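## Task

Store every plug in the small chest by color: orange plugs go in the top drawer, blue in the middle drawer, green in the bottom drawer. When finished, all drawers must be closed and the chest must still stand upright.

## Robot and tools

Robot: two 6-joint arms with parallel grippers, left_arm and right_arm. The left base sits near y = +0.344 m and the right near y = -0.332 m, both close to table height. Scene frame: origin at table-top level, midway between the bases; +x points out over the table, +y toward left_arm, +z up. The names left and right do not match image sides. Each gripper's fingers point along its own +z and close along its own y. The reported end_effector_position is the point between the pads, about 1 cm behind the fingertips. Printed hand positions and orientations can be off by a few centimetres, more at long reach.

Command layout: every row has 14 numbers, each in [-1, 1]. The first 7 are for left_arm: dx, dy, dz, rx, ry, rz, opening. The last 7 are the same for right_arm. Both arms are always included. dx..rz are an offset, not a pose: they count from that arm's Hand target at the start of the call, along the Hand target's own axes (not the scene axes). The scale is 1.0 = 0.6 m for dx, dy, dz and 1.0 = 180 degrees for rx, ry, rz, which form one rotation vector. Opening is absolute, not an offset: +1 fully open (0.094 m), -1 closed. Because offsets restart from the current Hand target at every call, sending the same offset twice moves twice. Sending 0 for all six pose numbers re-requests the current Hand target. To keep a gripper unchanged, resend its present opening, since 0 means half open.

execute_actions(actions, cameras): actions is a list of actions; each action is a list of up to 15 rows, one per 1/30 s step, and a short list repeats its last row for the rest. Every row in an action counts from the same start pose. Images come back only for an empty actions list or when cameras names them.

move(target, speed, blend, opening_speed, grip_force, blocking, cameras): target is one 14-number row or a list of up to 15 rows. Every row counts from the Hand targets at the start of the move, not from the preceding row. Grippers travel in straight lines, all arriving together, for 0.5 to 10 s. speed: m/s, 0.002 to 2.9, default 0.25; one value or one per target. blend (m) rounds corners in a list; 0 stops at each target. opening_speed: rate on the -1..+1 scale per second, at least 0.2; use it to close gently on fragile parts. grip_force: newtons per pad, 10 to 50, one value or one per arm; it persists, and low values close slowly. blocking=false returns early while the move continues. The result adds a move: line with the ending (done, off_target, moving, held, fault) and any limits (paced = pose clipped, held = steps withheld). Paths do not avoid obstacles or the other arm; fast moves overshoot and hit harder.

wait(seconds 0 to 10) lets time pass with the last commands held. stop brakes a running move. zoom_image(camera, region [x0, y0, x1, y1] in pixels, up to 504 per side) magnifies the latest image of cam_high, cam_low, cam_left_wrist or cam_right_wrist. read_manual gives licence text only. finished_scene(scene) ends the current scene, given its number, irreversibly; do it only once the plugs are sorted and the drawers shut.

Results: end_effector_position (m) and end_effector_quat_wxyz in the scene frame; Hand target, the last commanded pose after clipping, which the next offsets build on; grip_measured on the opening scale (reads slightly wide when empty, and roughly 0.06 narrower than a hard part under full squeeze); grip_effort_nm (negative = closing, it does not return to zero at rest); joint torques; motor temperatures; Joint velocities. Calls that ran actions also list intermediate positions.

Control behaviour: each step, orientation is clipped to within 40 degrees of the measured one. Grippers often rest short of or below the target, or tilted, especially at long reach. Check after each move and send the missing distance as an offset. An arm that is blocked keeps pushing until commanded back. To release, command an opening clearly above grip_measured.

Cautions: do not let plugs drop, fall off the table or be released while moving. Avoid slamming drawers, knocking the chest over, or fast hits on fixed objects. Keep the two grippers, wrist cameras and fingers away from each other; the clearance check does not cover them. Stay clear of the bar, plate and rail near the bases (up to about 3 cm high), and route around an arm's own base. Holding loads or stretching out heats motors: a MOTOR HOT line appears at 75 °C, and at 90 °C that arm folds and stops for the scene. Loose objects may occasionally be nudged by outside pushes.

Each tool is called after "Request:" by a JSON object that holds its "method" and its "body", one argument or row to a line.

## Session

Request:
{"method": "execute_actions", "body": {
  "actions": []
}}

Request:
{"method": "zoom_image", "body": {
  "camera": "cam_high",
  "region": [70, 80, 340, 350]
}}

Scene clock: 0.00 s.
left_arm: end_effector_position=(+0.3929, +0.3761, +0.1170) grip_measured=+1.000 grip_effort_nm=n/a end_effector_quat_wxyz=(+0.620, -0.066, +0.781, +0.020) | right_arm: end_effector_position=(+0.4086, -0.3681, +0.0596) grip_measured=+1.000 grip_effort_nm=n/a end_effector_quat_wxyz=(+0.567, +0.059, +0.821, -0.036)
Joint positions: left_arm=[0.083 1.52 0.392 0.86 -0.048 -0.078 0.094] | right_arm=[-0.035 1.573 0.369 0.874 0.064 0.04 0.094]
Joint velocities: within noise
Joint torques (N m): no reading
Motor temperatures (°C): left_arm=[18 22 22 23 18 20 20] | right_arm=[18 25 25 20 16 20 19]
Heat: left arm: 23 °C; right arm: 25 °C.
Hand target: left_arm +0.3966, +0.3767, +0.1287; +0.633, -0.067, +0.771, +0.020 | right_arm +0.4131, -0.3686, +0.0715; +0.582, +0.059, +0.810, -0.036
Tool commands: left_gripper/opening=+1.0 right_gripper/opening=+1.0
camera_calibration:
cam_left_wrist: T_world_to_cam=[[0.175639, -0.984421, 0.00815506, 0.308588], [-0.800597, -0.147652, -0.580726, 0.450129], [0.572883, 0.0954692, -0.814058, -0.0398986], [0, 0, 0, 1]] pos_world=[0.329029, 0.374052, 0.226405]
cam_right_wrist: T_world_to_cam=[[-0.106474, -0.992524, -0.0596531, -0.309979], [-0.875299, 0.122023, -0.467934, 0.440522], [0.471715, 0.00239131, -0.881748, -0.0120045], [0, 0, 0, 1]] pos_world=[0.358246, -0.361387, 0.177059]

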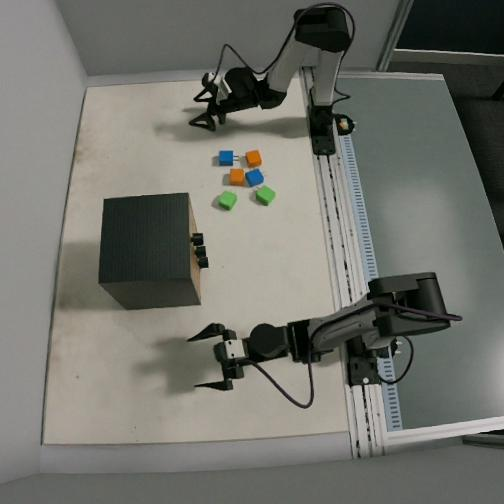

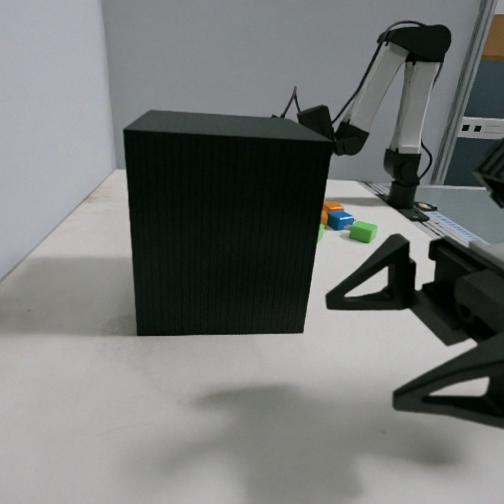

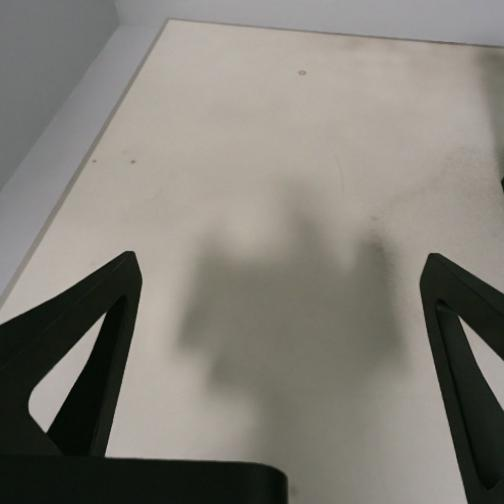

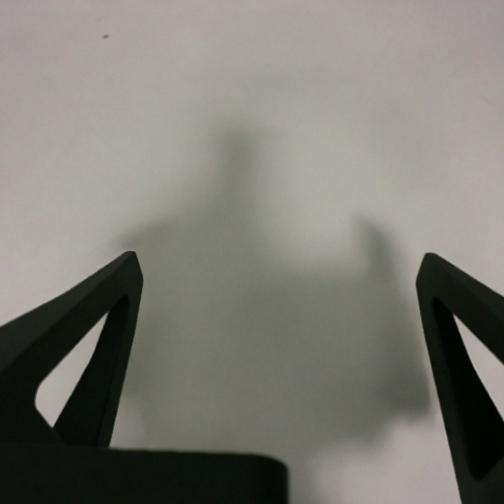

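Scaled by 1.867 from the camera's 504x504 image, which has a finer 720x720 frame.

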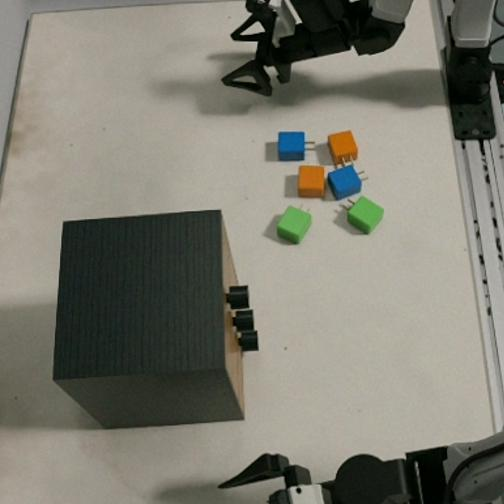

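Request:
{"method": "move", "body": {
  "target": [0,0,0,0,0,0,1,-0.126,0.324,-0.397,-0.03,0.285,-0.034,0.2],
  "cameras": ["cam_high","cam_right_wrist"]
}}

Request:
{"method": "zoom_image", "body": {
  "camera": "cam_right_wrist",
  "region": [50, 0, 450, 300]
}}

Scene clock: 6.60 s.
left_arm: end_effector_position=(+0.3929, +0.3761, +0.1170) grip_measured=+1.000 grip_effort_nm=0.01 end_effector_quat_wxyz=(+0.620, -0.066, +0.781, +0.020) | right_arm: end_effector_position=(+0.2394, -0.1551, +0.2145) grip_measured=+0.202 grip_effort_nm=-0.08 end_effector_quat_wxyz=(+0.171, -0.003, +0.985, -0.011)
Joint positions: left_arm=[0.083 1.52 0.392 0.86 -0.048 -0.078 0.094] | right_arm=[0.875 1.45 1.608 -1.483 0.292 0.805 0.056]
Joint torques (N m): left_arm=[0.36 -7.61 6.61 2.44 -0.01 0.02] | right_arm=[0.01 -3.96 9.1 0.64 0.06 0.1]
Heat: left arm: 26 °C; right arm: 26 °C.
Hand target: left_arm +0.3966, +0.3767, +0.1287; +0.633, -0.067, +0.771, +0.020 | right_arm +0.2402, -0.1499, +0.2216; +0.173, +0.001, +0.985, +0.000
Off the commanded pose: left_arm 0.012 m, 2 deg | right_arm 0.009 m, 1 deg.
move: off_target (left_arm)
camera_calibration:
cam_right_wrist: T_world_to_cam=[[-0.0168625, -0.999267, -0.0343599, -0.135252], [-0.929707, 0.00302504, 0.368288, 0.15399], [-0.367914, 0.0381549, -0.929077, 0.420655], [0, 0, 0, 1]] pos_world=[0.29565, -0.151669, 0.329461]
Images, in order (width x height): cam_high 504x504, cam_right_wrist 504x504.

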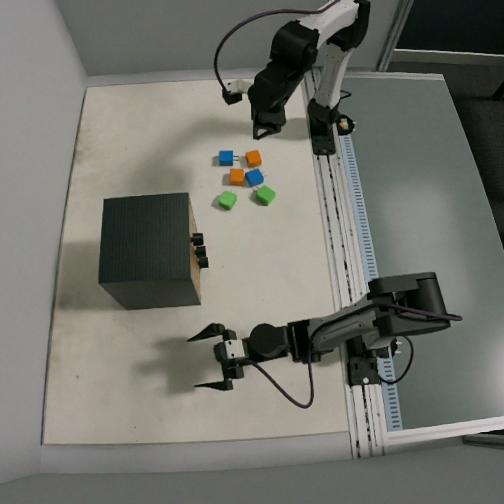

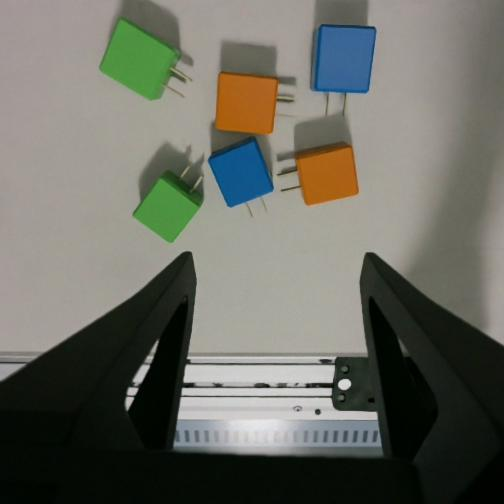

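Scaled by 1.260 from the camera's 504x504 image, which has a finer 720x720 frame.

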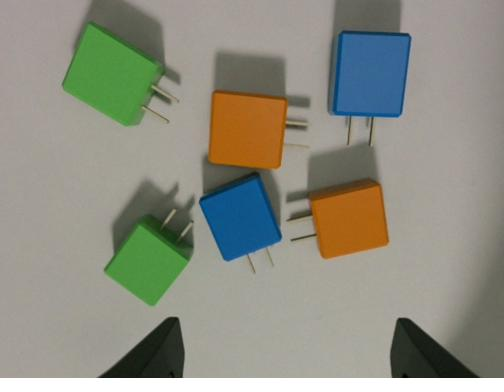

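Request:
{"method": "move", "body": {
  "target": [0,0,0,0,0,0,1,-0.057,0.442,0.038,0,-0.278,0,0.2],
  "cameras": ["cam_high","cam_right_wrist"]
}}

Scene clock: 13.57 s.
left_arm: end_effector_position=(+0.3929, +0.3761, +0.1170) grip_measured=+1.000 grip_effort_nm=0.01 end_effector_quat_wxyz=(+0.620, -0.066, +0.781, +0.020) | right_arm: end_effector_position=(+0.2801, +0.1096, +0.2017) grip_measured=+0.202 grip_effort_nm=-0.08 end_effector_quat_wxyz=(+0.564, -0.010, +0.826, -0.013)
Joint positions: left_arm=[0.083 1.52 0.392 0.86 -0.048 -0.078 0.094] | right_arm=[1.378 2.145 1.966 -0.851 1.174 0.963 0.056]
Joint torques (N m): left_arm=[0.64 -7.42 6.82 2.4 0.01 0.02] | right_arm=[0.08 -10.86 9.01 1.16 0.54 -0.04]
Motor temperatures (°C): left_arm=[18 23 24 29 18 20 20] | right_arm=[18 26 27 21 16 20 19]
Heat: left arm: 29 °C; right arm: 27 °C.
Hand target: left_arm +0.3966, +0.3767, +0.1287; +0.633, -0.067, +0.771, +0.020 | right_arm +0.2804, +0.1153, +0.2122; +0.574, +0.001, +0.819, +0.000
Off the commanded pose: left_arm 0.012 m, 2 deg | right_arm 0.012 m, 2 deg.
move: off_target (left_arm, right_arm)
camera_calibration:
cam_right_wrist: T_world_to_cam=[[0.0323481, -0.999301, -0.0187352, 0.112492], [-0.888325, -0.0201545, -0.458772, 0.353551], [0.458074, 0.0314833, -0.888357, 0.174671], [0, 0, 0, 1]] pos_world=[0.230417, 0.114039, 0.319477]
Images, in order (width x height): cam_high 504x504, cam_right_wrist 504x504.

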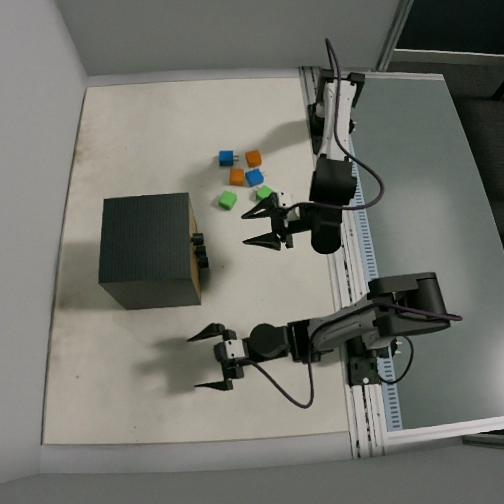

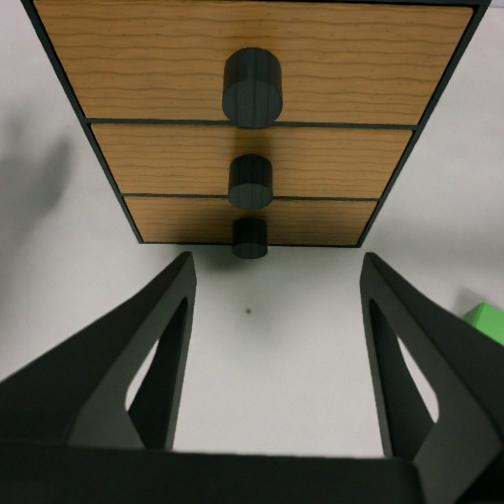

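Request:
{"method": "move", "body": {
  "target": [0,0,0,0,0,0,1,0.239,0.018,0.158,0,0,0,0.2],
  "cameras": ["cam_right_wrist"]
}}

Scene clock: 16.43 s.
left_arm: end_effector_position=(+0.3929, +0.3761, +0.1170) grip_measured=+1.000 grip_effort_nm=0.01 end_effector_quat_wxyz=(+0.620, -0.066, +0.781, +0.020) | right_arm: end_effector_position=(+0.3211, +0.1230, +0.0455) grip_measured=+0.202 grip_effort_nm=-0.09 end_effector_quat_wxyz=(+0.574, +0.000, +0.819, -0.009)
Joint positions: left_arm=[0.083 1.52 0.392 0.86 -0.048 -0.078 0.094] | right_arm=[1.293 2.355 1.634 -0.122 1.145 0.786 0.056]
Joint torques (N m): left_arm=[0.58 -7.9 6.89 2.39 0 0.05] | right_arm=[-0.21 -12.14 6.05 1.35 0.25 -0.03]
Heat: left arm: 29 °C; right arm: 27 °C.
Hand target: left_arm +0.3966, +0.3767, +0.1287; +0.633, -0.067, +0.771, +0.020 | right_arm +0.3204, +0.1262, +0.0450; +0.574, +0.001, +0.819, +0.000
Off the commanded pose: left_arm 0.012 m, 2 deg | right_arm 0.003 m, 1 deg.
move: off_target (left_arm)
camera_calibration:
cam_right_wrist: T_world_to_cam=[[0.0215679, -0.999102, -0.0364635, 0.125938], [-0.876908, -0.00138786, -0.480657, 0.313663], [0.480175, 0.0423418, -0.87615, 0.00777817], [0, 0, 0, 1]] pos_world=[0.268602, 0.125931, 0.162171]
Images, in order (width x height): cam_right_wrist 504x504.

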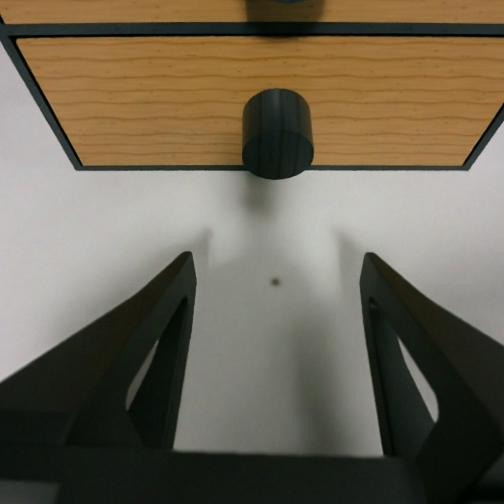

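Request:
{"method": "move", "body": {
  "target": [
    [0,0,0,0,0,0,1,-0.037,0,0.116,0,0,0,0.2],
    [0,0,0,0,0,0,1,-0.037,0,0.116,0,0,0,-0.6],
    [0,0,0,0,0,0,1,0.0285,0,-0.064,0,0,0,-0.6]
  ],
  "speed": [0.1,0.1,0.06],
  "opening_speed": 0.8,
  "cameras": ["cam_high","cam_low","cam_right_wrist"]
}}

Scene clock: 22.30 s.
left_arm: end_effector_position=(+0.3929, +0.3761, +0.1170) grip_measured=+1.000 grip_effort_nm=0.01 end_effector_quat_wxyz=(+0.620, -0.066, +0.781, +0.020) | right_arm: end_effector_position=(+0.2907, +0.1220, +0.0297) grip_measured=-0.419 grip_effort_nm=-1.02 end_effector_quat_wxyz=(+0.582, +0.004, +0.813, -0.016)
Joint positions: left_arm=[0.083 1.52 0.392 0.86 -0.048 -0.078 0.094] | right_arm=[1.357 2.383 1.617 -0.191 1.21 0.908 0.027]
Joint torques (N m): left_arm=[0.38 -7.54 6.67 2.35 0.01 -0.03] | right_arm=[1.47 -15.68 5.55 0.62 0.16 0.27]
Heat: left arm: 31 °C; right arm: 30 °C.
Hand target: left_arm +0.3966, +0.3767, +0.1287; +0.633, -0.067, +0.771, +0.020 | right_arm +0.2785, +0.1262, +0.0422; +0.574, +0.001, +0.819, +0.000
Off the commanded pose: left_arm 0.012 m, 2 deg | right_arm 0.018 m, 2 deg.
move: off_target (left_arm, right_arm); target 2's new opening was sent with right_arm's hand 0.013 m and 2 deg from that target
camera_calibration:
cam_right_wrist: T_world_to_cam=[[0.00869504, -0.999535, -0.0292309, 0.128567], [-0.866625, 0.00705152, -0.49891, 0.275878], [0.498884, 0.0296703, -0.866161, 0.00436402], [0, 0, 0, 1]] pos_world=[0.235788, 0.126433, 0.145176]
Images, in order (width x height): cam_high 504x504, cam_low 504x504, cam_right_wrist 504x504.

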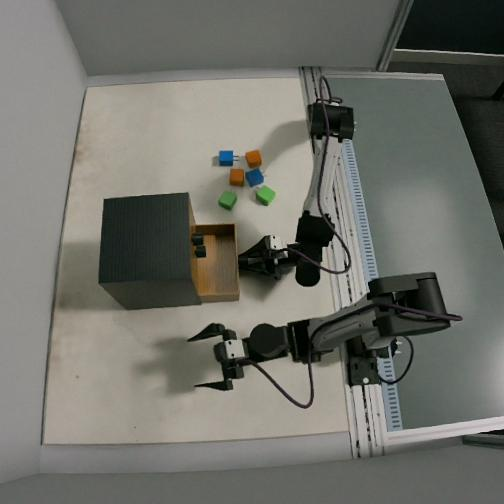

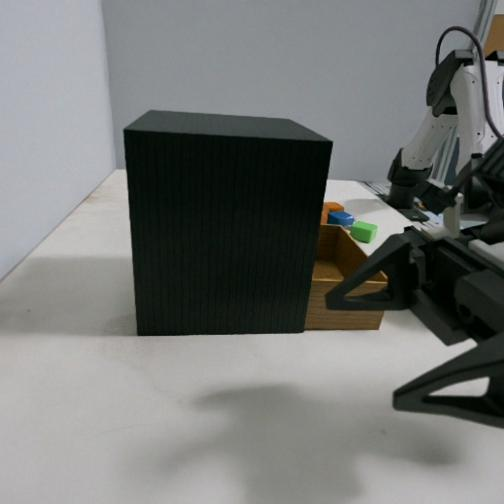

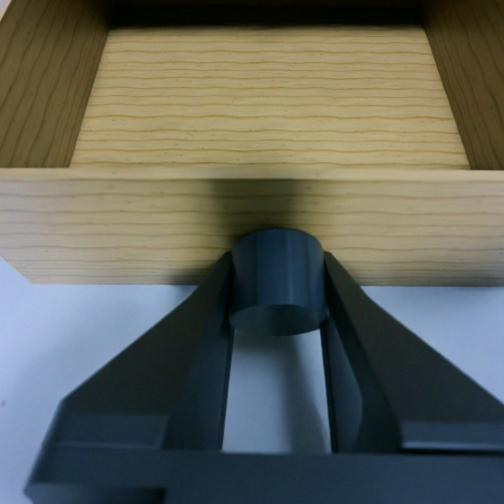

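Request:
{"method": "move", "body": {
  "target": [
    [0,0,0,0,0,0,1,0,0,0,0,0,0,0.2],
    [0,0,0,0,0,0,1,0.031,0,-0.086,0,0,0,0.2],
    [0,0,0,0,0,0,1,-0.164,-0.11,-0.1725,0,0.167,0,0.2],
    [0,0,0,0,0,0,1,-0.0685,-0.331,-0.1435,0.148,0.368,0.211,0.6]
  ],
  "speed": [0.1,0.15,0.35,0.35],
  "blend": [0,0,0.03,0],
  "grip_force": 25,
  "cameras": ["cam_right_wrist"]
}}

Scene clock: 29.23 s.
left_arm: end_effector_position=(+0.3929, +0.3761, +0.1170) grip_measured=+1.000 grip_effort_nm=0.01 end_effector_quat_wxyz=(+0.620, -0.066, +0.781, +0.020) | right_arm: end_effector_position=(+0.2124, -0.0740, +0.0955) grip_measured=+0.598 grip_effort_nm=0.10 end_effector_quat_wxyz=(-0.001, +0.367, +0.930, -0.027)
Joint positions: left_arm=[0.083 1.52 0.392 0.86 -0.048 -0.078 0.094] | right_arm=[0.96 1.803 1.554 -1.351 0.038 1.684 0.075]
Joint torques (N m): left_arm=[0.16 -7.51 6.75 2.37 0.07 0.02] | right_arm=[-0.27 -12.03 5.64 0.25 -0.03 0.1]
Motor temperatures (°C): left_arm=[18 24 26 32 18 20 20] | right_arm=[18 33 28 21 16 20 20]
Heat: left arm: 32 °C; right arm: 33 °C.
Hand target: left_arm +0.3966, +0.3767, +0.1287; +0.633, -0.067, +0.771, +0.020 | right_arm +0.2115, -0.0723, +0.1100; +0.001, +0.372, +0.928, +0.000
Off the commanded pose: left_arm 0.012 m, 2 deg | right_arm 0.015 m, 3 deg.
grip_force (N): 25, 25
move: off_target (left_arm, right_arm); target 4's new opening was sent with right_arm's hand 0.015 m and 3 deg from that target
camera_calibration:
cam_right_wrist: T_world_to_cam=[[-0.709633, -0.70456, 0.00395566, 0.106484], [-0.536146, 0.543632, 0.645765, 0.102436], [-0.457131, 0.456136, -0.763526, 0.331129], [0, 0, 0, 1]] pos_world=[0.281854, -0.131702, 0.186255]
Images, in order (width x height): cam_right_wrist 504x504.

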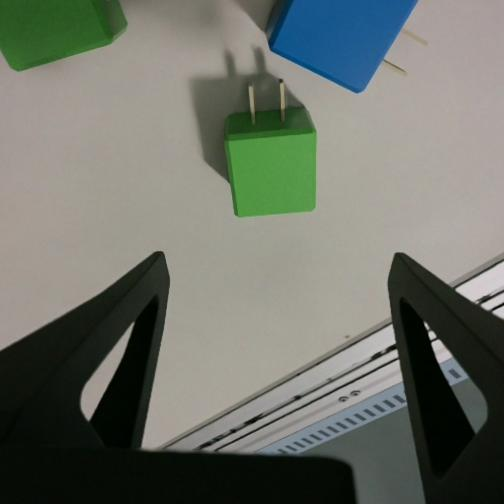

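Request:
{"method": "move", "body": {
  "target": [
    [0,0,0,0,0,0,1,-0.007,0,0.16,0,0,0,0.6],
    [0,0,0,0,0,0,1,-0.007,0,0.16,0,0,0,-0.4],
    [0,0,0,0,0,0,1,-0.007,0,-0.15,0,0,0,-0.4],
    [0,0,0,0,0,0,1,0.124,0.429,-0.1,-0.084,-0.212,-0.232,-0.4]
  ],
  "speed": [0.13,0.1,0.3,0.35],
  "opening_speed": 0.8,
  "cameras": ["cam_high","cam_low","cam_right_wrist"]
}}

Scene clock: 38.57 s.
left_arm: end_effector_position=(+0.3929, +0.3761, +0.1170) grip_measured=+1.000 grip_effort_nm=0.01 end_effector_quat_wxyz=(+0.620, -0.066, +0.781, +0.020) | right_arm: end_effector_position=(+0.3338, +0.1560, +0.1604) grip_measured=-0.165 grip_effort_nm=-0.56 end_effector_quat_wxyz=(+0.375, -0.029, +0.925, +0.060)
Joint positions: left_arm=[0.083 1.52 0.392 0.86 -0.048 -0.078 0.094] | right_arm=[1.203 2.579 2.832 -1.295 0.651 0.926 0.039]
Joint torques (N m): left_arm=[0.64 -7.54 6.53 2.36 0.01 0.03] | right_arm=[0.36 -12.19 9.26 1.3 0.45 -0.09]
Heat: left arm: 33 °C; right arm: 34 °C.
Hand target: left_arm +0.3966, +0.3767, +0.1287; +0.633, -0.067, +0.771, +0.020 | right_arm +0.3355, +0.1651, +0.1702; +0.344, +0.001, +0.939, -0.002
Off the commanded pose: left_arm 0.012 m, 2 deg | right_arm 0.014 m, 9 deg.
elbow stopped short (right arm): the move would have taken joint 3 (elbow) straighter than the controller allows.
grip_force (N): 25, 25
move: off_target (left_arm, right_arm)
camera_calibration:
cam_right_wrist: T_world_to_cam=[[0.10515, -0.983453, -0.147523, 0.150242], [-0.993712, -0.0981724, -0.0538313, 0.365679], [0.0384579, 0.152255, -0.987593, 0.249081], [0, 0, 0, 1]] pos_world=[0.338003, 0.145732, 0.287839]
Images, in order (width x height): cam_high 504x504, cam_low 504x504, cam_right_wrist 504x504.

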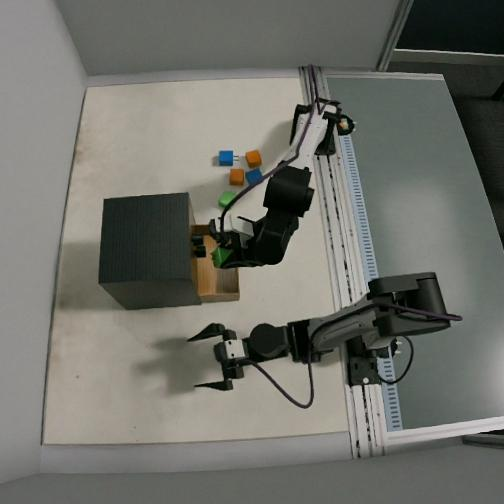

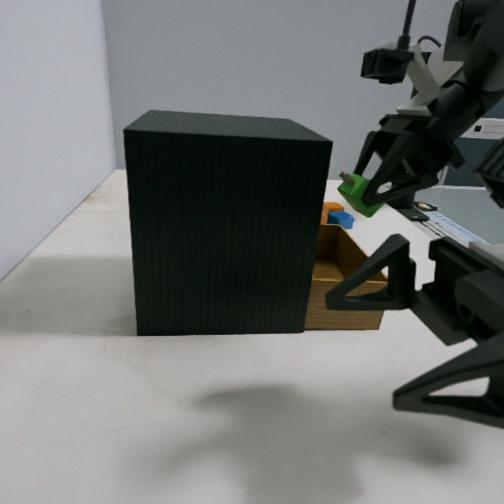

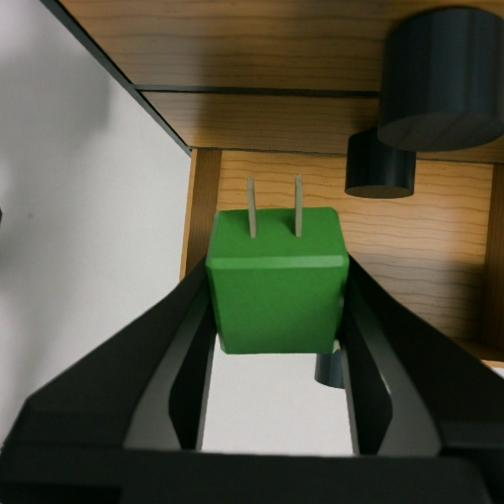

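Request:
{"method": "move", "body": {
  "target": [
    [0,0,0,0,0,0,1,-0.034,-0.003,0.029,0,0,0,-0.4],
    [0,0,0,0,0,0,1,0.045,-0.003,0.123,0,0,0,-0.4]
  ],
  "speed": 0.09,
  "cameras": ["cam_high","cam_low","cam_right_wrist"]
}}

Scene clock: 42.60 s.
left_arm: end_effector_position=(+0.3929, +0.3761, +0.1170) grip_measured=+1.000 grip_effort_nm=0.01 end_effector_quat_wxyz=(+0.620, -0.066, +0.781, +0.020) | right_arm: end_effector_position=(+0.3605, +0.1579, +0.0905) grip_measured=-0.165 grip_effort_nm=-0.56 end_effector_quat_wxyz=(+0.362, -0.023, +0.931, +0.023)
Joint positions: left_arm=[0.083 1.52 0.392 0.86 -0.048 -0.078 0.094] | right_arm=[1.158 2.714 2.832 -1.227 0.651 0.921 0.039]
Joint torques (N m): left_arm=[0.53 -7.65 6.6 2.36 -0.02 0.01] | right_arm=[-0.35 -13.09 9.52 1.02 0.26 0.11]
Heat: left arm: 33 °C; right arm: 35 °C.
Hand target: left_arm +0.3966, +0.3767, +0.1287; +0.633, -0.067, +0.771, +0.020 | right_arm +0.3625, +0.1630, +0.0964; +0.344, +0.001, +0.939, -0.002
Off the commanded pose: left_arm 0.012 m, 2 deg | right_arm 0.008 m, 5 deg.
elbow stopped short (right arm): the move would have taken joint 3 (elbow) straighter than the controller allows.
grip_force (N): 25, 25
move: off_target (left_arm, right_arm)
camera_calibration:
cam_right_wrist: T_world_to_cam=[[0.0636147, -0.994332, -0.085194, 0.150045], [-0.997832, -0.0619313, -0.0222617, 0.381597], [0.0168593, 0.0864255, -0.996116, 0.197752], [0, 0, 0, 1]] pos_world=[0.367891, 0.155737, 0.218262]
Images, in order (width x height): cam_high 504x504, cam_low 504x504, cam_right_wrist 504x504.

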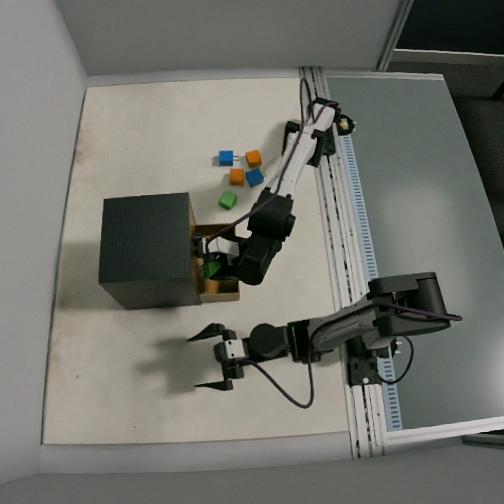

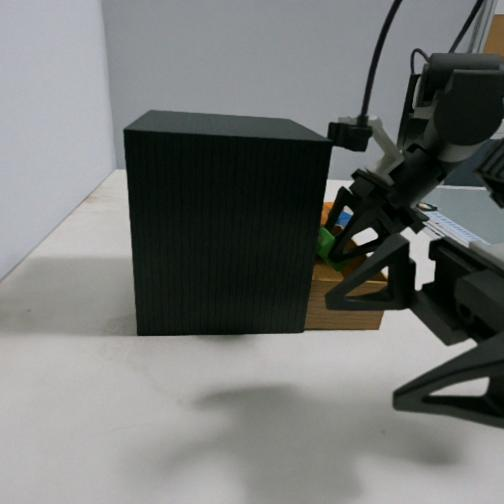

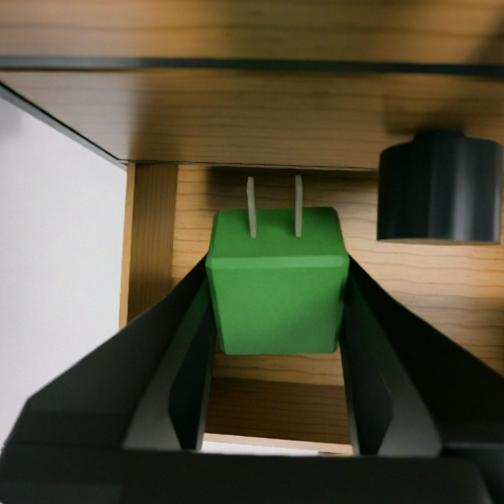

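Request:
{"method": "move", "body": {
  "target": [
    [0,0,0,0,0,0,1,0.043,0,0.051,0,0,0,-0.4],
    [0,0,0,0,0,0,1,0.043,0,0.051,0,0,0,0.05]
  ],
  "speed": 0.06,
  "opening_speed": 0.5,
  "cameras": ["cam_right_wrist"]
}}

Scene clock: 45.43 s.
left_arm: end_effector_position=(+0.3929, +0.3761, +0.1170) grip_measured=+1.000 grip_effort_nm=0.01 end_effector_quat_wxyz=(+0.620, -0.066, +0.781, +0.020) | right_arm: end_effector_position=(+0.3610, +0.1566, +0.0557) grip_measured=+0.048 grip_effort_nm=0.10 end_effector_quat_wxyz=(+0.350, -0.013, +0.937, +0.005)
Joint positions: left_arm=[0.083 1.52 0.392 0.86 -0.048 -0.078 0.094] | right_arm=[1.155 2.775 2.833 -1.224 0.651 0.961 0.049]
Joint torques (N m): left_arm=[0.31 -7.45 6.57 2.35 0 0.06] | right_arm=[-0.24 -12.59 9.43 0.99 0.28 0.09]
Heat: left arm: 33 °C; right arm: 36 °C.
Hand target: left_arm +0.3966, +0.3767, +0.1287; +0.633, -0.067, +0.771, +0.020 | right_arm +0.3627, +0.1629, +0.0564; +0.344, +0.001, +0.939, -0.002
Off the commanded pose: left_arm 0.012 m, 2 deg | right_arm 0.007 m, 2 deg.
elbow stopped short (right arm): the move would have taken joint 3 (elbow) straighter than the controller allows.
grip_force (N): 25, 25
move: off_target (left_arm)
camera_calibration:
cam_right_wrist: T_world_to_cam=[[0.0307589, -0.997734, -0.0598412, 0.156712], [-0.9995, -0.0311447, 0.00552525, 0.375391], [-0.00737647, 0.0596413, -0.998193, 0.176282], [0, 0, 0, 1]] pos_world=[0.371684, 0.157535, 0.183267]
Images, in order (width x height): cam_right_wrist 504x504.

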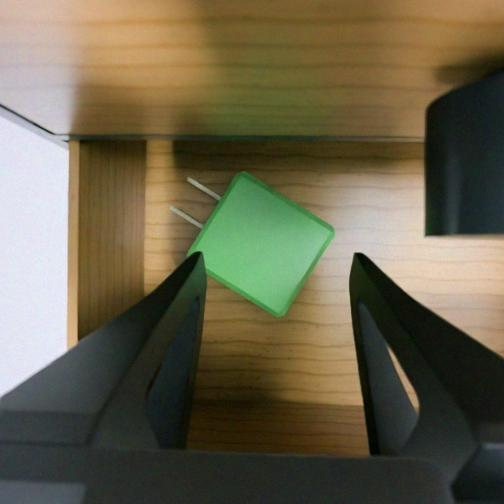

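Request:
{"method": "move", "body": {
  "target": [
    [0,0,0,0,0,0,1,0,0,-0.22,0,0,0,0.05],
    [0,0,0,0,0,0,1,-0.006,-0.375,-0.123,-0.188,0.0506,-0.269,0.6]
  ],
  "speed": [0.15,0.35],
  "cameras": ["cam_high","cam_right_wrist"]
}}

Scene clock: 52.20 s.
left_arm: end_effector_position=(+0.3929, +0.3761, +0.1170) grip_measured=+1.000 grip_effort_nm=0.01 end_effector_quat_wxyz=(+0.620, -0.066, +0.781, +0.020) | right_arm: end_effector_position=(+0.3178, -0.0629, +0.0986) grip_measured=+0.598 grip_effort_nm=0.10 end_effector_quat_wxyz=(+0.208, -0.472, +0.849, +0.115)
Joint positions: left_arm=[0.083 1.52 0.392 0.86 -0.048 -0.078 0.094] | right_arm=[0.689 1.65 1.285 -0.723 -0.145 -0.327 0.075]
Joint torques (N m): left_arm=[0.66 -7.46 6.65 2.4 0.07 -0.05] | right_arm=[-0.55 -10.59 7.3 1.08 -0.24 -0.08]
Motor temperatures (°C): left_arm=[18 25 27 34 18 20 20] | right_arm=[18 39 30 21 16 20 20]
Heat: left arm: 34 °C; right arm: 39 °C.
Hand target: left_arm +0.3966, +0.3767, +0.1287; +0.633, -0.067, +0.771, +0.020 | right_arm +0.3169, -0.0618, +0.1156; +0.227, -0.475, +0.841, +0.125
Off the commanded pose: left_arm 0.012 m, 2 deg | right_arm 0.017 m, 3 deg.
elbow stopped short (right arm): the move would have taken joint 3 (elbow) straighter than the controller allows.
grip_force (N): 25, 25
move: off_target (left_arm, right_arm); target 2's new opening was sent with right_arm's hand 0.017 m and 3 deg from that target
camera_calibration:
cam_right_wrist: T_world_to_cam=[[0.84229, -0.535825, -0.0586473, -0.287357], [-0.509401, -0.826847, 0.238401, 0.0963538], [-0.176233, -0.170927, -0.969394, 0.268126], [0, 0, 0, 1]] pos_world=[0.338373, -0.0284731, 0.220096]
Images, in order (width x height): cam_high 504x504, cam_right_wrist 504x504.

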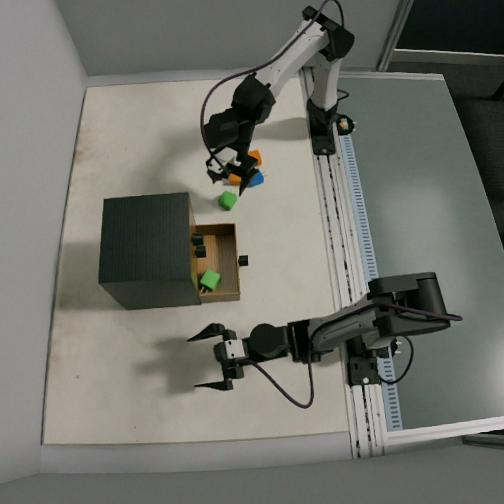

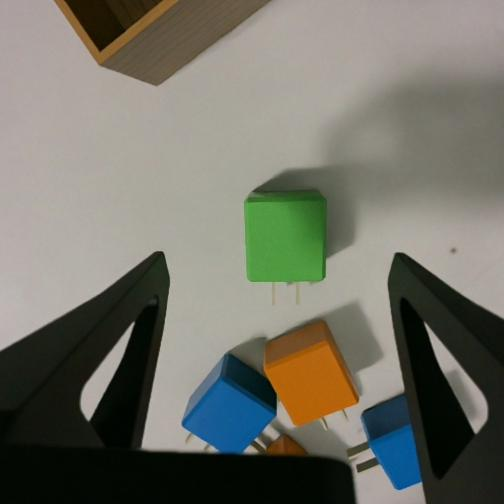

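Request:
{"method": "move", "body": {
  "target": [
    [0,0,0,0,0,0,1,0.09,-0.005,0.148,0,0,0,0.6]
  ],
  "speed": 0.12,
  "cameras": ["cam_right_wrist"]
}}

Scene clock: 55.17 s.
left_arm: end_effector_position=(+0.3929, +0.3761, +0.1170) grip_measured=+1.000 grip_effort_nm=0.01 end_effector_quat_wxyz=(+0.620, -0.066, +0.781, +0.020) | right_arm: end_effector_position=(+0.3182, -0.0678, +0.0169) grip_measured=+0.598 grip_effort_nm=0.09 end_effector_quat_wxyz=(+0.227, -0.472, +0.844, +0.120)
Joint positions: left_arm=[0.083 1.52 0.392 0.86 -0.048 -0.078 0.094] | right_arm=[0.67 1.717 1 -0.333 -0.157 -0.344 0.075]
Joint torques (N m): left_arm=[0.57 -7.58 6.71 2.41 0.04 0.03] | right_arm=[-0.57 -5.87 5.97 1.35 -0.21 -0.08]
Heat: left arm: 34 °C; right arm: 38 °C.
Hand target: left_arm +0.3966, +0.3767, +0.1287; +0.633, -0.067, +0.771, +0.020 | right_arm +0.3187, -0.0657, +0.0116; +0.226, -0.475, +0.841, +0.125
Off the commanded pose: left_arm 0.012 m, 2 deg | right_arm 0.006 m, 1 deg.
grip_force (N): 25, 25
move: off_target (left_arm)
camera_calibration:
cam_right_wrist: T_world_to_cam=[[0.844474, -0.533495, -0.0473952, -0.295701], [-0.515156, -0.833273, 0.200676, 0.114087], [-0.146553, -0.14505, -0.978511, 0.180707], [0, 0, 0, 1]] pos_world=[0.334967, -0.0364779, 0.139914]
Images, in order (width x height): cam_right_wrist 504x504.

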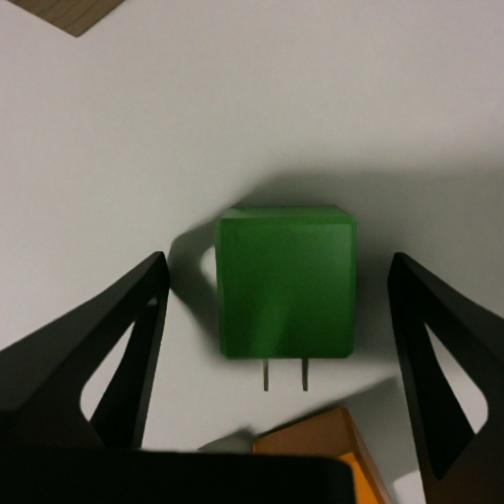

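Request:
{"method": "move", "body": {
  "target": [
    [0,0,0,0,0,0,1,0,0,0,0,0,0,0.6],
    [0,0,0,0,0,0,1,0,0,0,0,0,0,-0.45],
    [0,0,0,0,0,0,1,-0.125,-0.001,-0.2165,0,0,0,-0.45],
    [0,0,0,0,0,0,1,-0.329,0.117,-0.106,0.21,-0.101,0.2527,-0.45]
  ],
  "speed": [0.1,0.1,0.25,0.3],
  "opening_speed": 0.8,
  "cameras": ["cam_high","cam_low","cam_right_wrist"]
}}

Scene clock: 64.07 s.
left_arm: end_effector_position=(+0.3929, +0.3761, +0.1170) grip_measured=+1.000 grip_effort_nm=0.01 end_effector_quat_wxyz=(+0.620, -0.066, +0.781, +0.020) | right_arm: end_effector_position=(+0.3275, +0.0843, +0.1561) grip_measured=-0.172 grip_effort_nm=-0.56 end_effector_quat_wxyz=(+0.411, -0.010, +0.912, -0.008)
Joint positions: left_arm=[0.083 1.52 0.392 0.86 -0.048 -0.078 0.094] | right_arm=[1.195 2.179 2.07 -1.019 0.791 0.958 0.039]
Joint torques (N m): left_arm=[0.4 -7.51 6.46 2.32 0.06 -0.01] | right_arm=[0.12 -10.25 10.07 0.95 0.53 0.1]
Heat: left arm: 35 °C; right arm: 37 °C.
Hand target: left_arm +0.3966, +0.3767, +0.1287; +0.633, -0.067, +0.771, +0.020 | right_arm +0.3300, +0.0903, +0.1650; +0.424, +0.000, +0.906, +0.000
Off the commanded pose: left_arm 0.012 m, 2 deg | right_arm 0.011 m, 2 deg.
grip_force (N): 25, 25
move: off_target (left_arm, right_arm)
camera_calibration:
cam_right_wrist: T_world_to_cam=[[0.0228159, -0.999076, -0.03642, 0.0907617], [-0.991933, -0.0180791, -0.125466, 0.356055], [0.124691, 0.0389888, -0.991429, 0.237972], [0, 0, 0, 1]] pos_world=[0.321439, 0.0878368, 0.28391]
Images, in order (width x height): cam_high 504x504, cam_low 504x504, cam_right_wrist 504x504.

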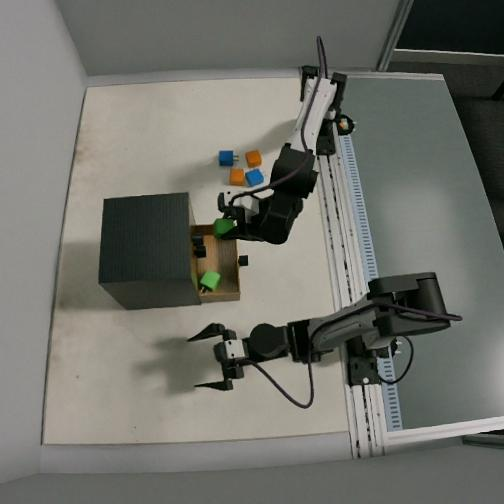

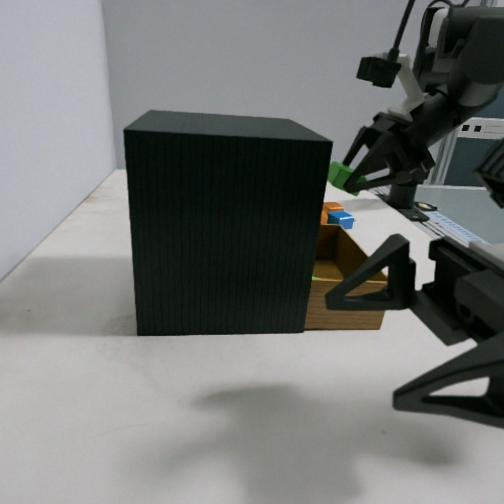

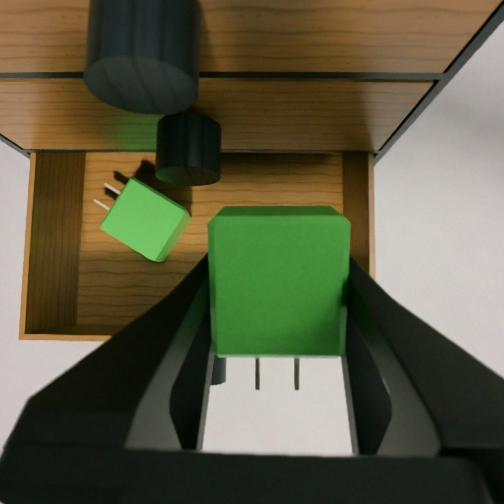

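Request:
{"method": "move", "body": {
  "target": [
    [0,0,0,0,0,0,1,-0.0045,0.002,0.057,0,0,0,-0.45],
    [0,0,0,0,0,0,1,0.098,0.002,0.143,0,0,0,-0.45]
  ],
  "speed": 0.07,
  "cameras": ["cam_low","cam_right_wrist"]
}}

Scene clock: 67.50 s.
left_arm: end_effector_position=(+0.3929, +0.3761, +0.1170) grip_measured=+1.000 grip_effort_nm=0.01 end_effector_quat_wxyz=(+0.620, -0.066, +0.781, +0.020) | right_arm: end_effector_position=(+0.3563, +0.0876, +0.0678) grip_measured=-0.172 grip_effort_nm=-0.56 end_effector_quat_wxyz=(+0.421, +0.000, +0.907, -0.005)
Joint positions: left_arm=[0.083 1.52 0.392 0.86 -0.048 -0.078 0.094] | right_arm=[1.141 2.249 1.816 -0.633 0.786 0.9 0.039]
Joint torques (N m): left_arm=[0.59 -7.35 6.76 2.4 0.01 -0.06] | right_arm=[-0.4 -11.04 6.74 1.25 0.3 -0.06]
Heat: left arm: 35 °C; right arm: 37 °C.
Hand target: left_arm +0.3966, +0.3767, +0.1287; +0.633, -0.067, +0.771, +0.020 | right_arm +0.3582, +0.0914, +0.0648; +0.423, +0.001, +0.906, +0.000
Off the commanded pose: left_arm 0.012 m, 2 deg | right_arm 0.005 m, 1 deg.
grip_force (N): 25, 25
move: off_target (left_arm)
camera_calibration:
cam_right_wrist: T_world_to_cam=[[0.00748614, -0.998782, -0.0487739, 0.09635], [-0.989066, -0.000211658, -0.147474, 0.372462], [0.147284, 0.0493446, -0.987863, 0.13745], [0, 0, 0, 1]] pos_world=[0.347424, 0.089529, 0.19541]
Images, in order (width x height): cam_low 504x504, cam_right_wrist 504x504.

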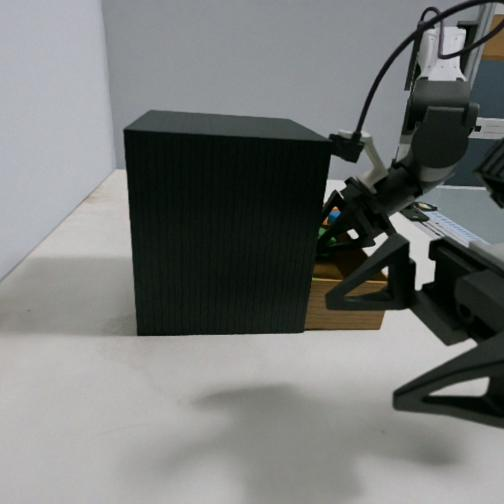

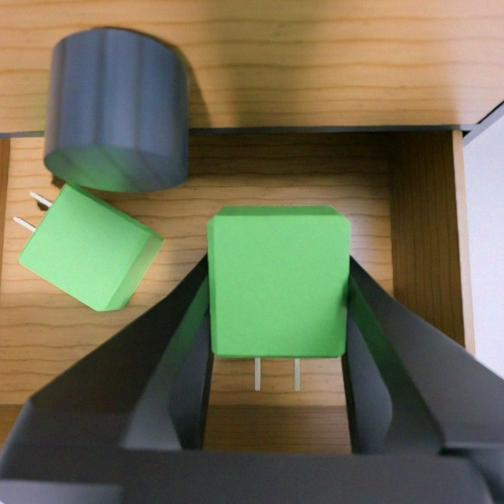

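Request:
{"method": "move", "body": {
  "target": [
    [0,0,0,0,0,0,1,0.015,0,0.013,0,0,0,-0.45],
    [0,0,0,0,0,0,1,0.015,0,0.013,0,0,0,0.03]
  ],
  "speed": 0.05,
  "opening_speed": 0.5,
  "cameras": ["cam_right_wrist"]
}}

Request:
{"method": "move", "body": {
  "target": [
    [0,0,0,0,0,0,1,0,0,-0.2,0,0,0,0.03],
    [0,0,0,0,0,0,1,0.041,0.058,-0.2225,0,-0.111,0,0.03],
    [0,0,0,0,0,0,1,0.153,0.058,-0.167,0,-0.111,0,0.2]
  ],
  "speed": 0.2,
  "grip_force": 50,
  "cameras": ["cam_right_wrist"]
}}

Scene clock: 71.27 s.
left_arm: end_effector_position=(+0.3929, +0.3761, +0.1170) grip_measured=+1.000 grip_effort_nm=0.01 end_effector_quat_wxyz=(+0.620, -0.066, +0.781, +0.020) | right_arm: end_effector_position=(+0.3588, +0.0900, +0.0641) grip_measured=+0.028 grip_effort_nm=0.10 end_effector_quat_wxyz=(+0.427, +0.006, +0.904, +0.005)
Joint positions: left_arm=[0.083 1.52 0.392 0.86 -0.048 -0.078 0.094] | right_arm=[1.138 2.25 1.792 -0.58 0.787 0.899 0.048]
Joint torques (N m): left_arm=[0.44 -7.68 6.76 2.35 0.04 -0.02] | right_arm=[-0.32 -10.15 6.34 1.18 0.28 -0.06]
Heat: left arm: 35 °C; right arm: 37 °C.
Hand target: left_arm +0.3966, +0.3767, +0.1287; +0.633, -0.067, +0.771, +0.020 | right_arm +0.3584, +0.0915, +0.0530; +0.424, +0.001, +0.906, +0.000
Off the commanded pose: left_arm 0.012 m, 2 deg | right_arm 0.011 m, 1 deg.
grip_force (N): 25, 25
move: off_target (left_arm, right_arm); target 2's new opening was sent with right_arm's hand 0.011 m and 1 deg from that target
camera_calibration:
cam_right_wrist: T_world_to_cam=[[0.005669, -0.997353, -0.0724843, 0.100699], [-0.987101, 0.00601634, -0.159984, 0.373944], [0.159996, 0.0724562, -0.984455, 0.126443], [0, 0, 0, 1]] pos_world=[0.348319, 0.0890212, 0.191601]
Images, in order (width x height): cam_right_wrist 504x504.

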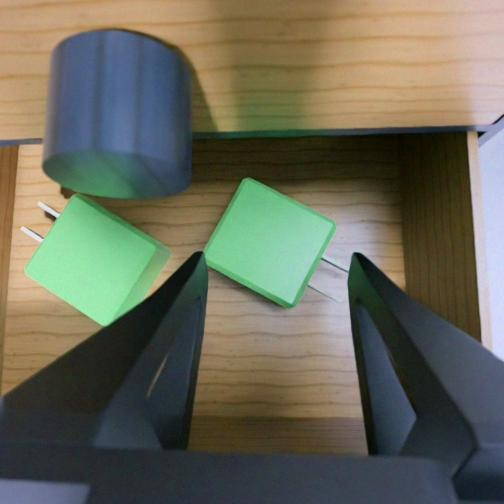

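Scene clock: 75.93 s.
left_arm: end_effector_position=(+0.3929, +0.3761, +0.1170) grip_measured=+1.000 grip_effort_nm=0.01 end_effector_quat_wxyz=(+0.620, -0.066, +0.781, +0.020) | right_arm: end_effector_position=(+0.2246, +0.1232, +0.0432) grip_measured=+0.198 grip_effort_nm=0.10 end_effector_quat_wxyz=(+0.566, -0.008, +0.824, -0.011)
Joint positions: left_arm=[0.083 1.52 0.392 0.86 -0.048 -0.078 0.094] | right_arm=[1.492 2.361 1.703 -0.63 1.225 1.248 0.056]
Joint torques (N m): left_arm=[0.51 -7.68 6.52 2.42 0.03 0.03] | right_arm=[0.23 -11.84 6.08 0.8 0.6 0.1]
Heat: left arm: 35 °C; right arm: 38 °C.
Hand target: left_arm +0.3966, +0.3767, +0.1287; +0.633, -0.067, +0.771, +0.020 | right_arm +0.2226, +0.1263, +0.0466; +0.574, +0.000, +0.819, +0.000
Off the commanded pose: left_arm 0.012 m, 2 deg | right_arm 0.005 m, 2 deg.
move: off_target (left_arm)
camera_calibration:
cam_right_wrist: T_world_to_cam=[[0.0315715, -0.999183, -0.0252292, 0.125386], [-0.88571, -0.0162713, -0.463955, 0.231049], [0.463165, 0.0369935, -0.8855, 0.0569338], [0, 0, 0, 1]] pos_world=[0.174314, 0.126937, 0.160775]
Images, in order (width x height): cam_right_wrist 504x504.

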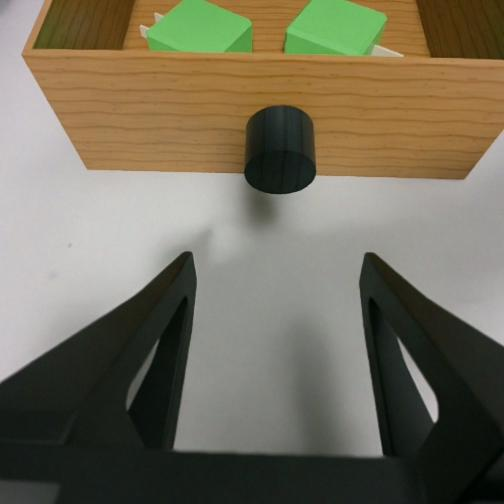

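Request:
{"method": "move", "body": {
  "target": [
    [0,0,0,0,0,0,1,-0.045,-0.003,0.124,0,0,0,0.2],
    [0,0,0,0,0,0,1,-0.045,-0.003,0.124,0,0,0,-0.6]
  ],
  "speed": 0.1,
  "opening_speed": 0.8
}}

Request:
{"method": "move", "body": {
  "target": [0,0,0,0,0,0,1,-0.058,0,0.158,0,0,0,-0.6],
  "speed": 0.06,
  "cameras": ["cam_high","cam_right_wrist"]
}}

Scene clock: 79.60 s.
left_arm: end_effector_position=(+0.3929, +0.3761, +0.1170) grip_measured=+1.000 grip_effort_nm=0.01 end_effector_quat_wxyz=(+0.620, -0.066, +0.781, +0.020) | right_arm: end_effector_position=(+0.3006, +0.1215, +0.0343) grip_measured=-0.419 grip_effort_nm=-1.02 end_effector_quat_wxyz=(+0.571, -0.009, +0.821, -0.016)
Joint positions: left_arm=[0.083 1.52 0.392 0.86 -0.048 -0.078 0.094] | right_arm=[1.332 2.361 1.614 -0.179 1.166 0.85 0.027]
Joint torques (N m): left_arm=[0.57 -7.61 6.71 2.42 -0.02 0.04] | right_arm=[-0.4 -14.23 5.9 1.26 0.32 -0.03]
Heat: left arm: 36 °C; right arm: 39 °C.
Hand target: left_arm +0.3966, +0.3767, +0.1287; +0.633, -0.067, +0.771, +0.020 | right_arm +0.3018, +0.1245, +0.0467; +0.574, +0.001, +0.819, +0.000
Off the commanded pose: left_arm 0.012 m, 2 deg | right_arm 0.013 m, 2 deg.
move: off_target (left_arm, right_arm); target 2's new opening was sent with right_arm's hand 0.013 m and 2 deg from that target

Scene clock: 81.67 s.
left_arm: end_effector_position=(+0.3929, +0.3761, +0.1170) grip_measured=+1.000 grip_effort_nm=0.01 end_effector_quat_wxyz=(+0.620, -0.066, +0.781, +0.020) | right_arm: end_effector_position=(+0.3942, +0.1185, +0.0390) grip_measured=-0.419 grip_effort_nm=-1.03 end_effector_quat_wxyz=(+0.564, -0.014, +0.826, -0.012)
Joint positions: left_arm=[0.083 1.52 0.392 0.86 -0.048 -0.078 0.094] | right_arm=[1.147 2.419 1.714 0.027 1.015 0.566 0.027]
Joint torques (N m): left_arm=[0.42 -7.82 6.76 2.41 0 0.06] | right_arm=[-0.96 -11.51 9.8 1.61 0.31 -0.06]
Heat: left arm: 36 °C; right arm: 40 °C.
Hand target: left_arm +0.3966, +0.3767, +0.1287; +0.633, -0.067, +0.771, +0.020 | right_arm +0.4028, +0.1244, +0.0473; +0.574, +0.001, +0.819, +0.000
Off the commanded pose: left_arm 0.012 m, 2 deg | right_arm 0.013 m, 3 deg.
move: off_target (left_arm, right_arm)
camera_calibration:
cam_right_wrist: T_world_to_cam=[[0.0403125, -0.999054, -0.0162825, 0.111391], [-0.888071, -0.0283562, -0.458831, 0.381423], [0.457936, 0.0329566, -0.888374, -0.0224502], [0, 0, 0, 1]] pos_world=[0.34452, 0.122841, 0.156878]
Images, in order (width x height): cam_high 504x504, cam_right_wrist 504x504.

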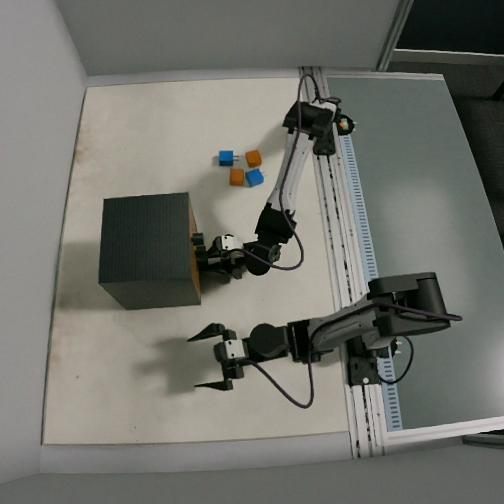

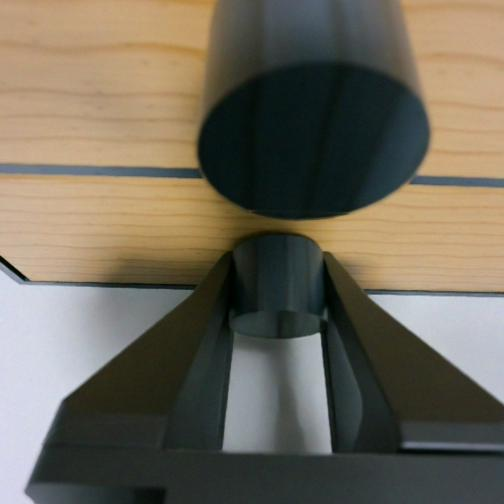

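Request:
{"method": "move", "body": {
  "target": [
    [0,0,0,0,0,0,1,-0.004,0,0.011,0,0,0,-0.6],
    [0,0,0,0,0,0,1,0,0,0,0,0,0,-0.6],
    [0,0,0,0,0,0,1,0,0,0,0,0,0,0.2],
    [0,0,0,0,0,0,1,0.034,0,-0.094,0,0,0,0.2],
    [0,0,0,0,0,0,1,-0.063,0,-0.163,0,0,0,0.2]
  ],
  "speed": 0.1,
  "cameras": ["cam_high","cam_right_wrist"]
}}

Scene clock: 88.30 s.
left_arm: end_effector_position=(+0.3929, +0.3761, +0.1170) grip_measured=+1.000 grip_effort_nm=0.01 end_effector_quat_wxyz=(+0.620, -0.066, +0.781, +0.020) | right_arm: end_effector_position=(+0.3245, +0.1170, +0.0716) grip_measured=+0.198 grip_effort_nm=0.09 end_effector_quat_wxyz=(+0.557, -0.030, +0.829, -0.037)
Joint positions: left_arm=[0.083 1.52 0.392 0.86 -0.048 -0.078 0.094] | right_arm=[1.282 2.301 1.693 -0.3 1.118 0.76 0.056]
Joint torques (N m): left_arm=[0.4 -7.66 6.45 2.41 0.03 0.01] | right_arm=[0.46 -17.52 9.22 1.1 0.49 0.13]
Heat: left arm: 36 °C; right arm: 41 °C.
Hand target: left_arm +0.3966, +0.3767, +0.1287; +0.633, -0.067, +0.771, +0.020 | right_arm +0.3238, +0.1244, +0.1162; +0.574, +0.001, +0.819, +0.000
Off the commanded pose: left_arm 0.012 m, 2 deg | right_arm 0.045 m, 6 deg.
move: off_target (left_arm, right_arm); target 3's new opening was sent with right_arm's hand 0.012 m and 3 deg from that target
camera_calibration:
cam_right_wrist: T_world_to_cam=[[0.0380512, -0.998407, 0.0416585, 0.109735], [-0.894956, -0.0525945, -0.443044, 0.338276], [0.44453, -0.0204241, -0.895531, 0.0495827], [0, 0, 0, 1]] pos_world=[0.276525, 0.128364, 0.189703]
Images, in order (width x height): cam_high 504x504, cam_right_wrist 504x504.

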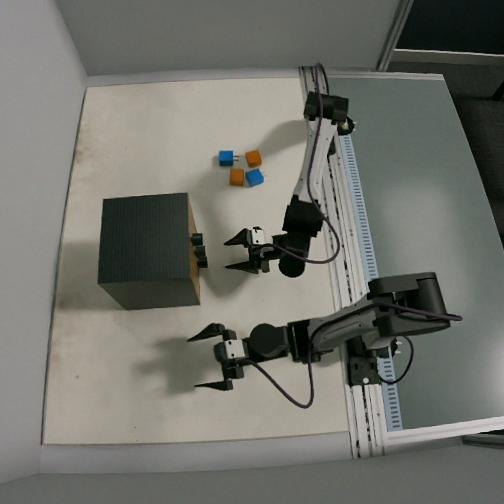

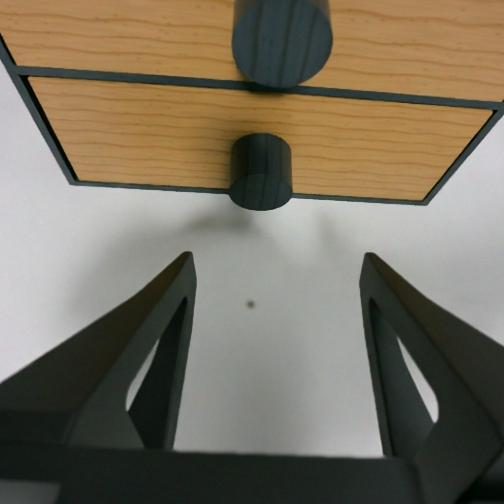

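Request:
{"method": "move", "body": {
  "target": [0,0,0,0,0,0,1,-0.01,0,-0.01,0,0,0,0.2],
  "speed": 0.1,
  "cameras": ["cam_right_wrist"]
}}

Scene clock: 89.77 s.
left_arm: end_effector_position=(+0.3929, +0.3761, +0.1170) grip_measured=+1.000 grip_effort_nm=0.01 end_effector_quat_wxyz=(+0.620, -0.066, +0.781, +0.020) | right_arm: end_effector_position=(+0.3208, +0.1164, +0.0752) grip_measured=+0.198 grip_effort_nm=0.10 end_effector_quat_wxyz=(+0.556, -0.032, +0.830, -0.040)
Joint positions: left_arm=[0.083 1.52 0.392 0.86 -0.048 -0.078 0.094] | right_arm=[1.289 2.295 1.703 -0.337 1.123 0.773 0.056]
Joint torques (N m): left_arm=[0.57 -7.46 6.69 2.37 0.01 0] | right_arm=[0.49 -17.99 9.55 1.07 0.5 0.12]
Heat: left arm: 36 °C; right arm: 41 °C.
Hand target: left_arm +0.3966, +0.3767, +0.1287; +0.633, -0.067, +0.771, +0.020 | right_arm +0.3201, +0.1246, +0.1238; +0.574, +0.001, +0.819, +0.000
Off the commanded pose: left_arm 0.012 m, 2 deg | right_arm 0.049 m, 6 deg.
move: off_target (left_arm, right_arm)
camera_calibration:
cam_right_wrist: T_world_to_cam=[[0.0380208, -0.997993, 0.0506374, 0.108432], [-0.896102, -0.0564765, -0.440241, 0.337218], [0.442217, -0.028638, -0.896451, 0.0561547], [0, 0, 0, 1]] pos_world=[0.273226, 0.128868, 0.193306]
Images, in order (width x height): cam_right_wrist 504x504.

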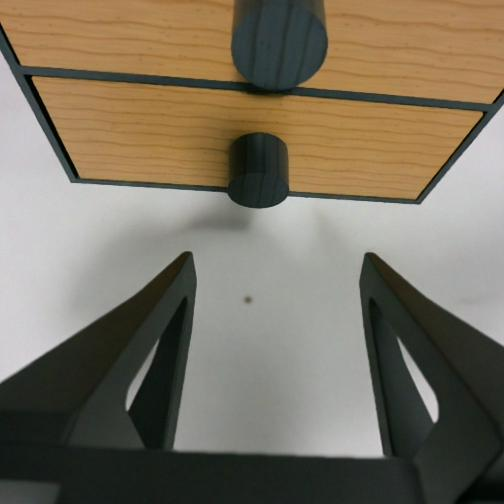

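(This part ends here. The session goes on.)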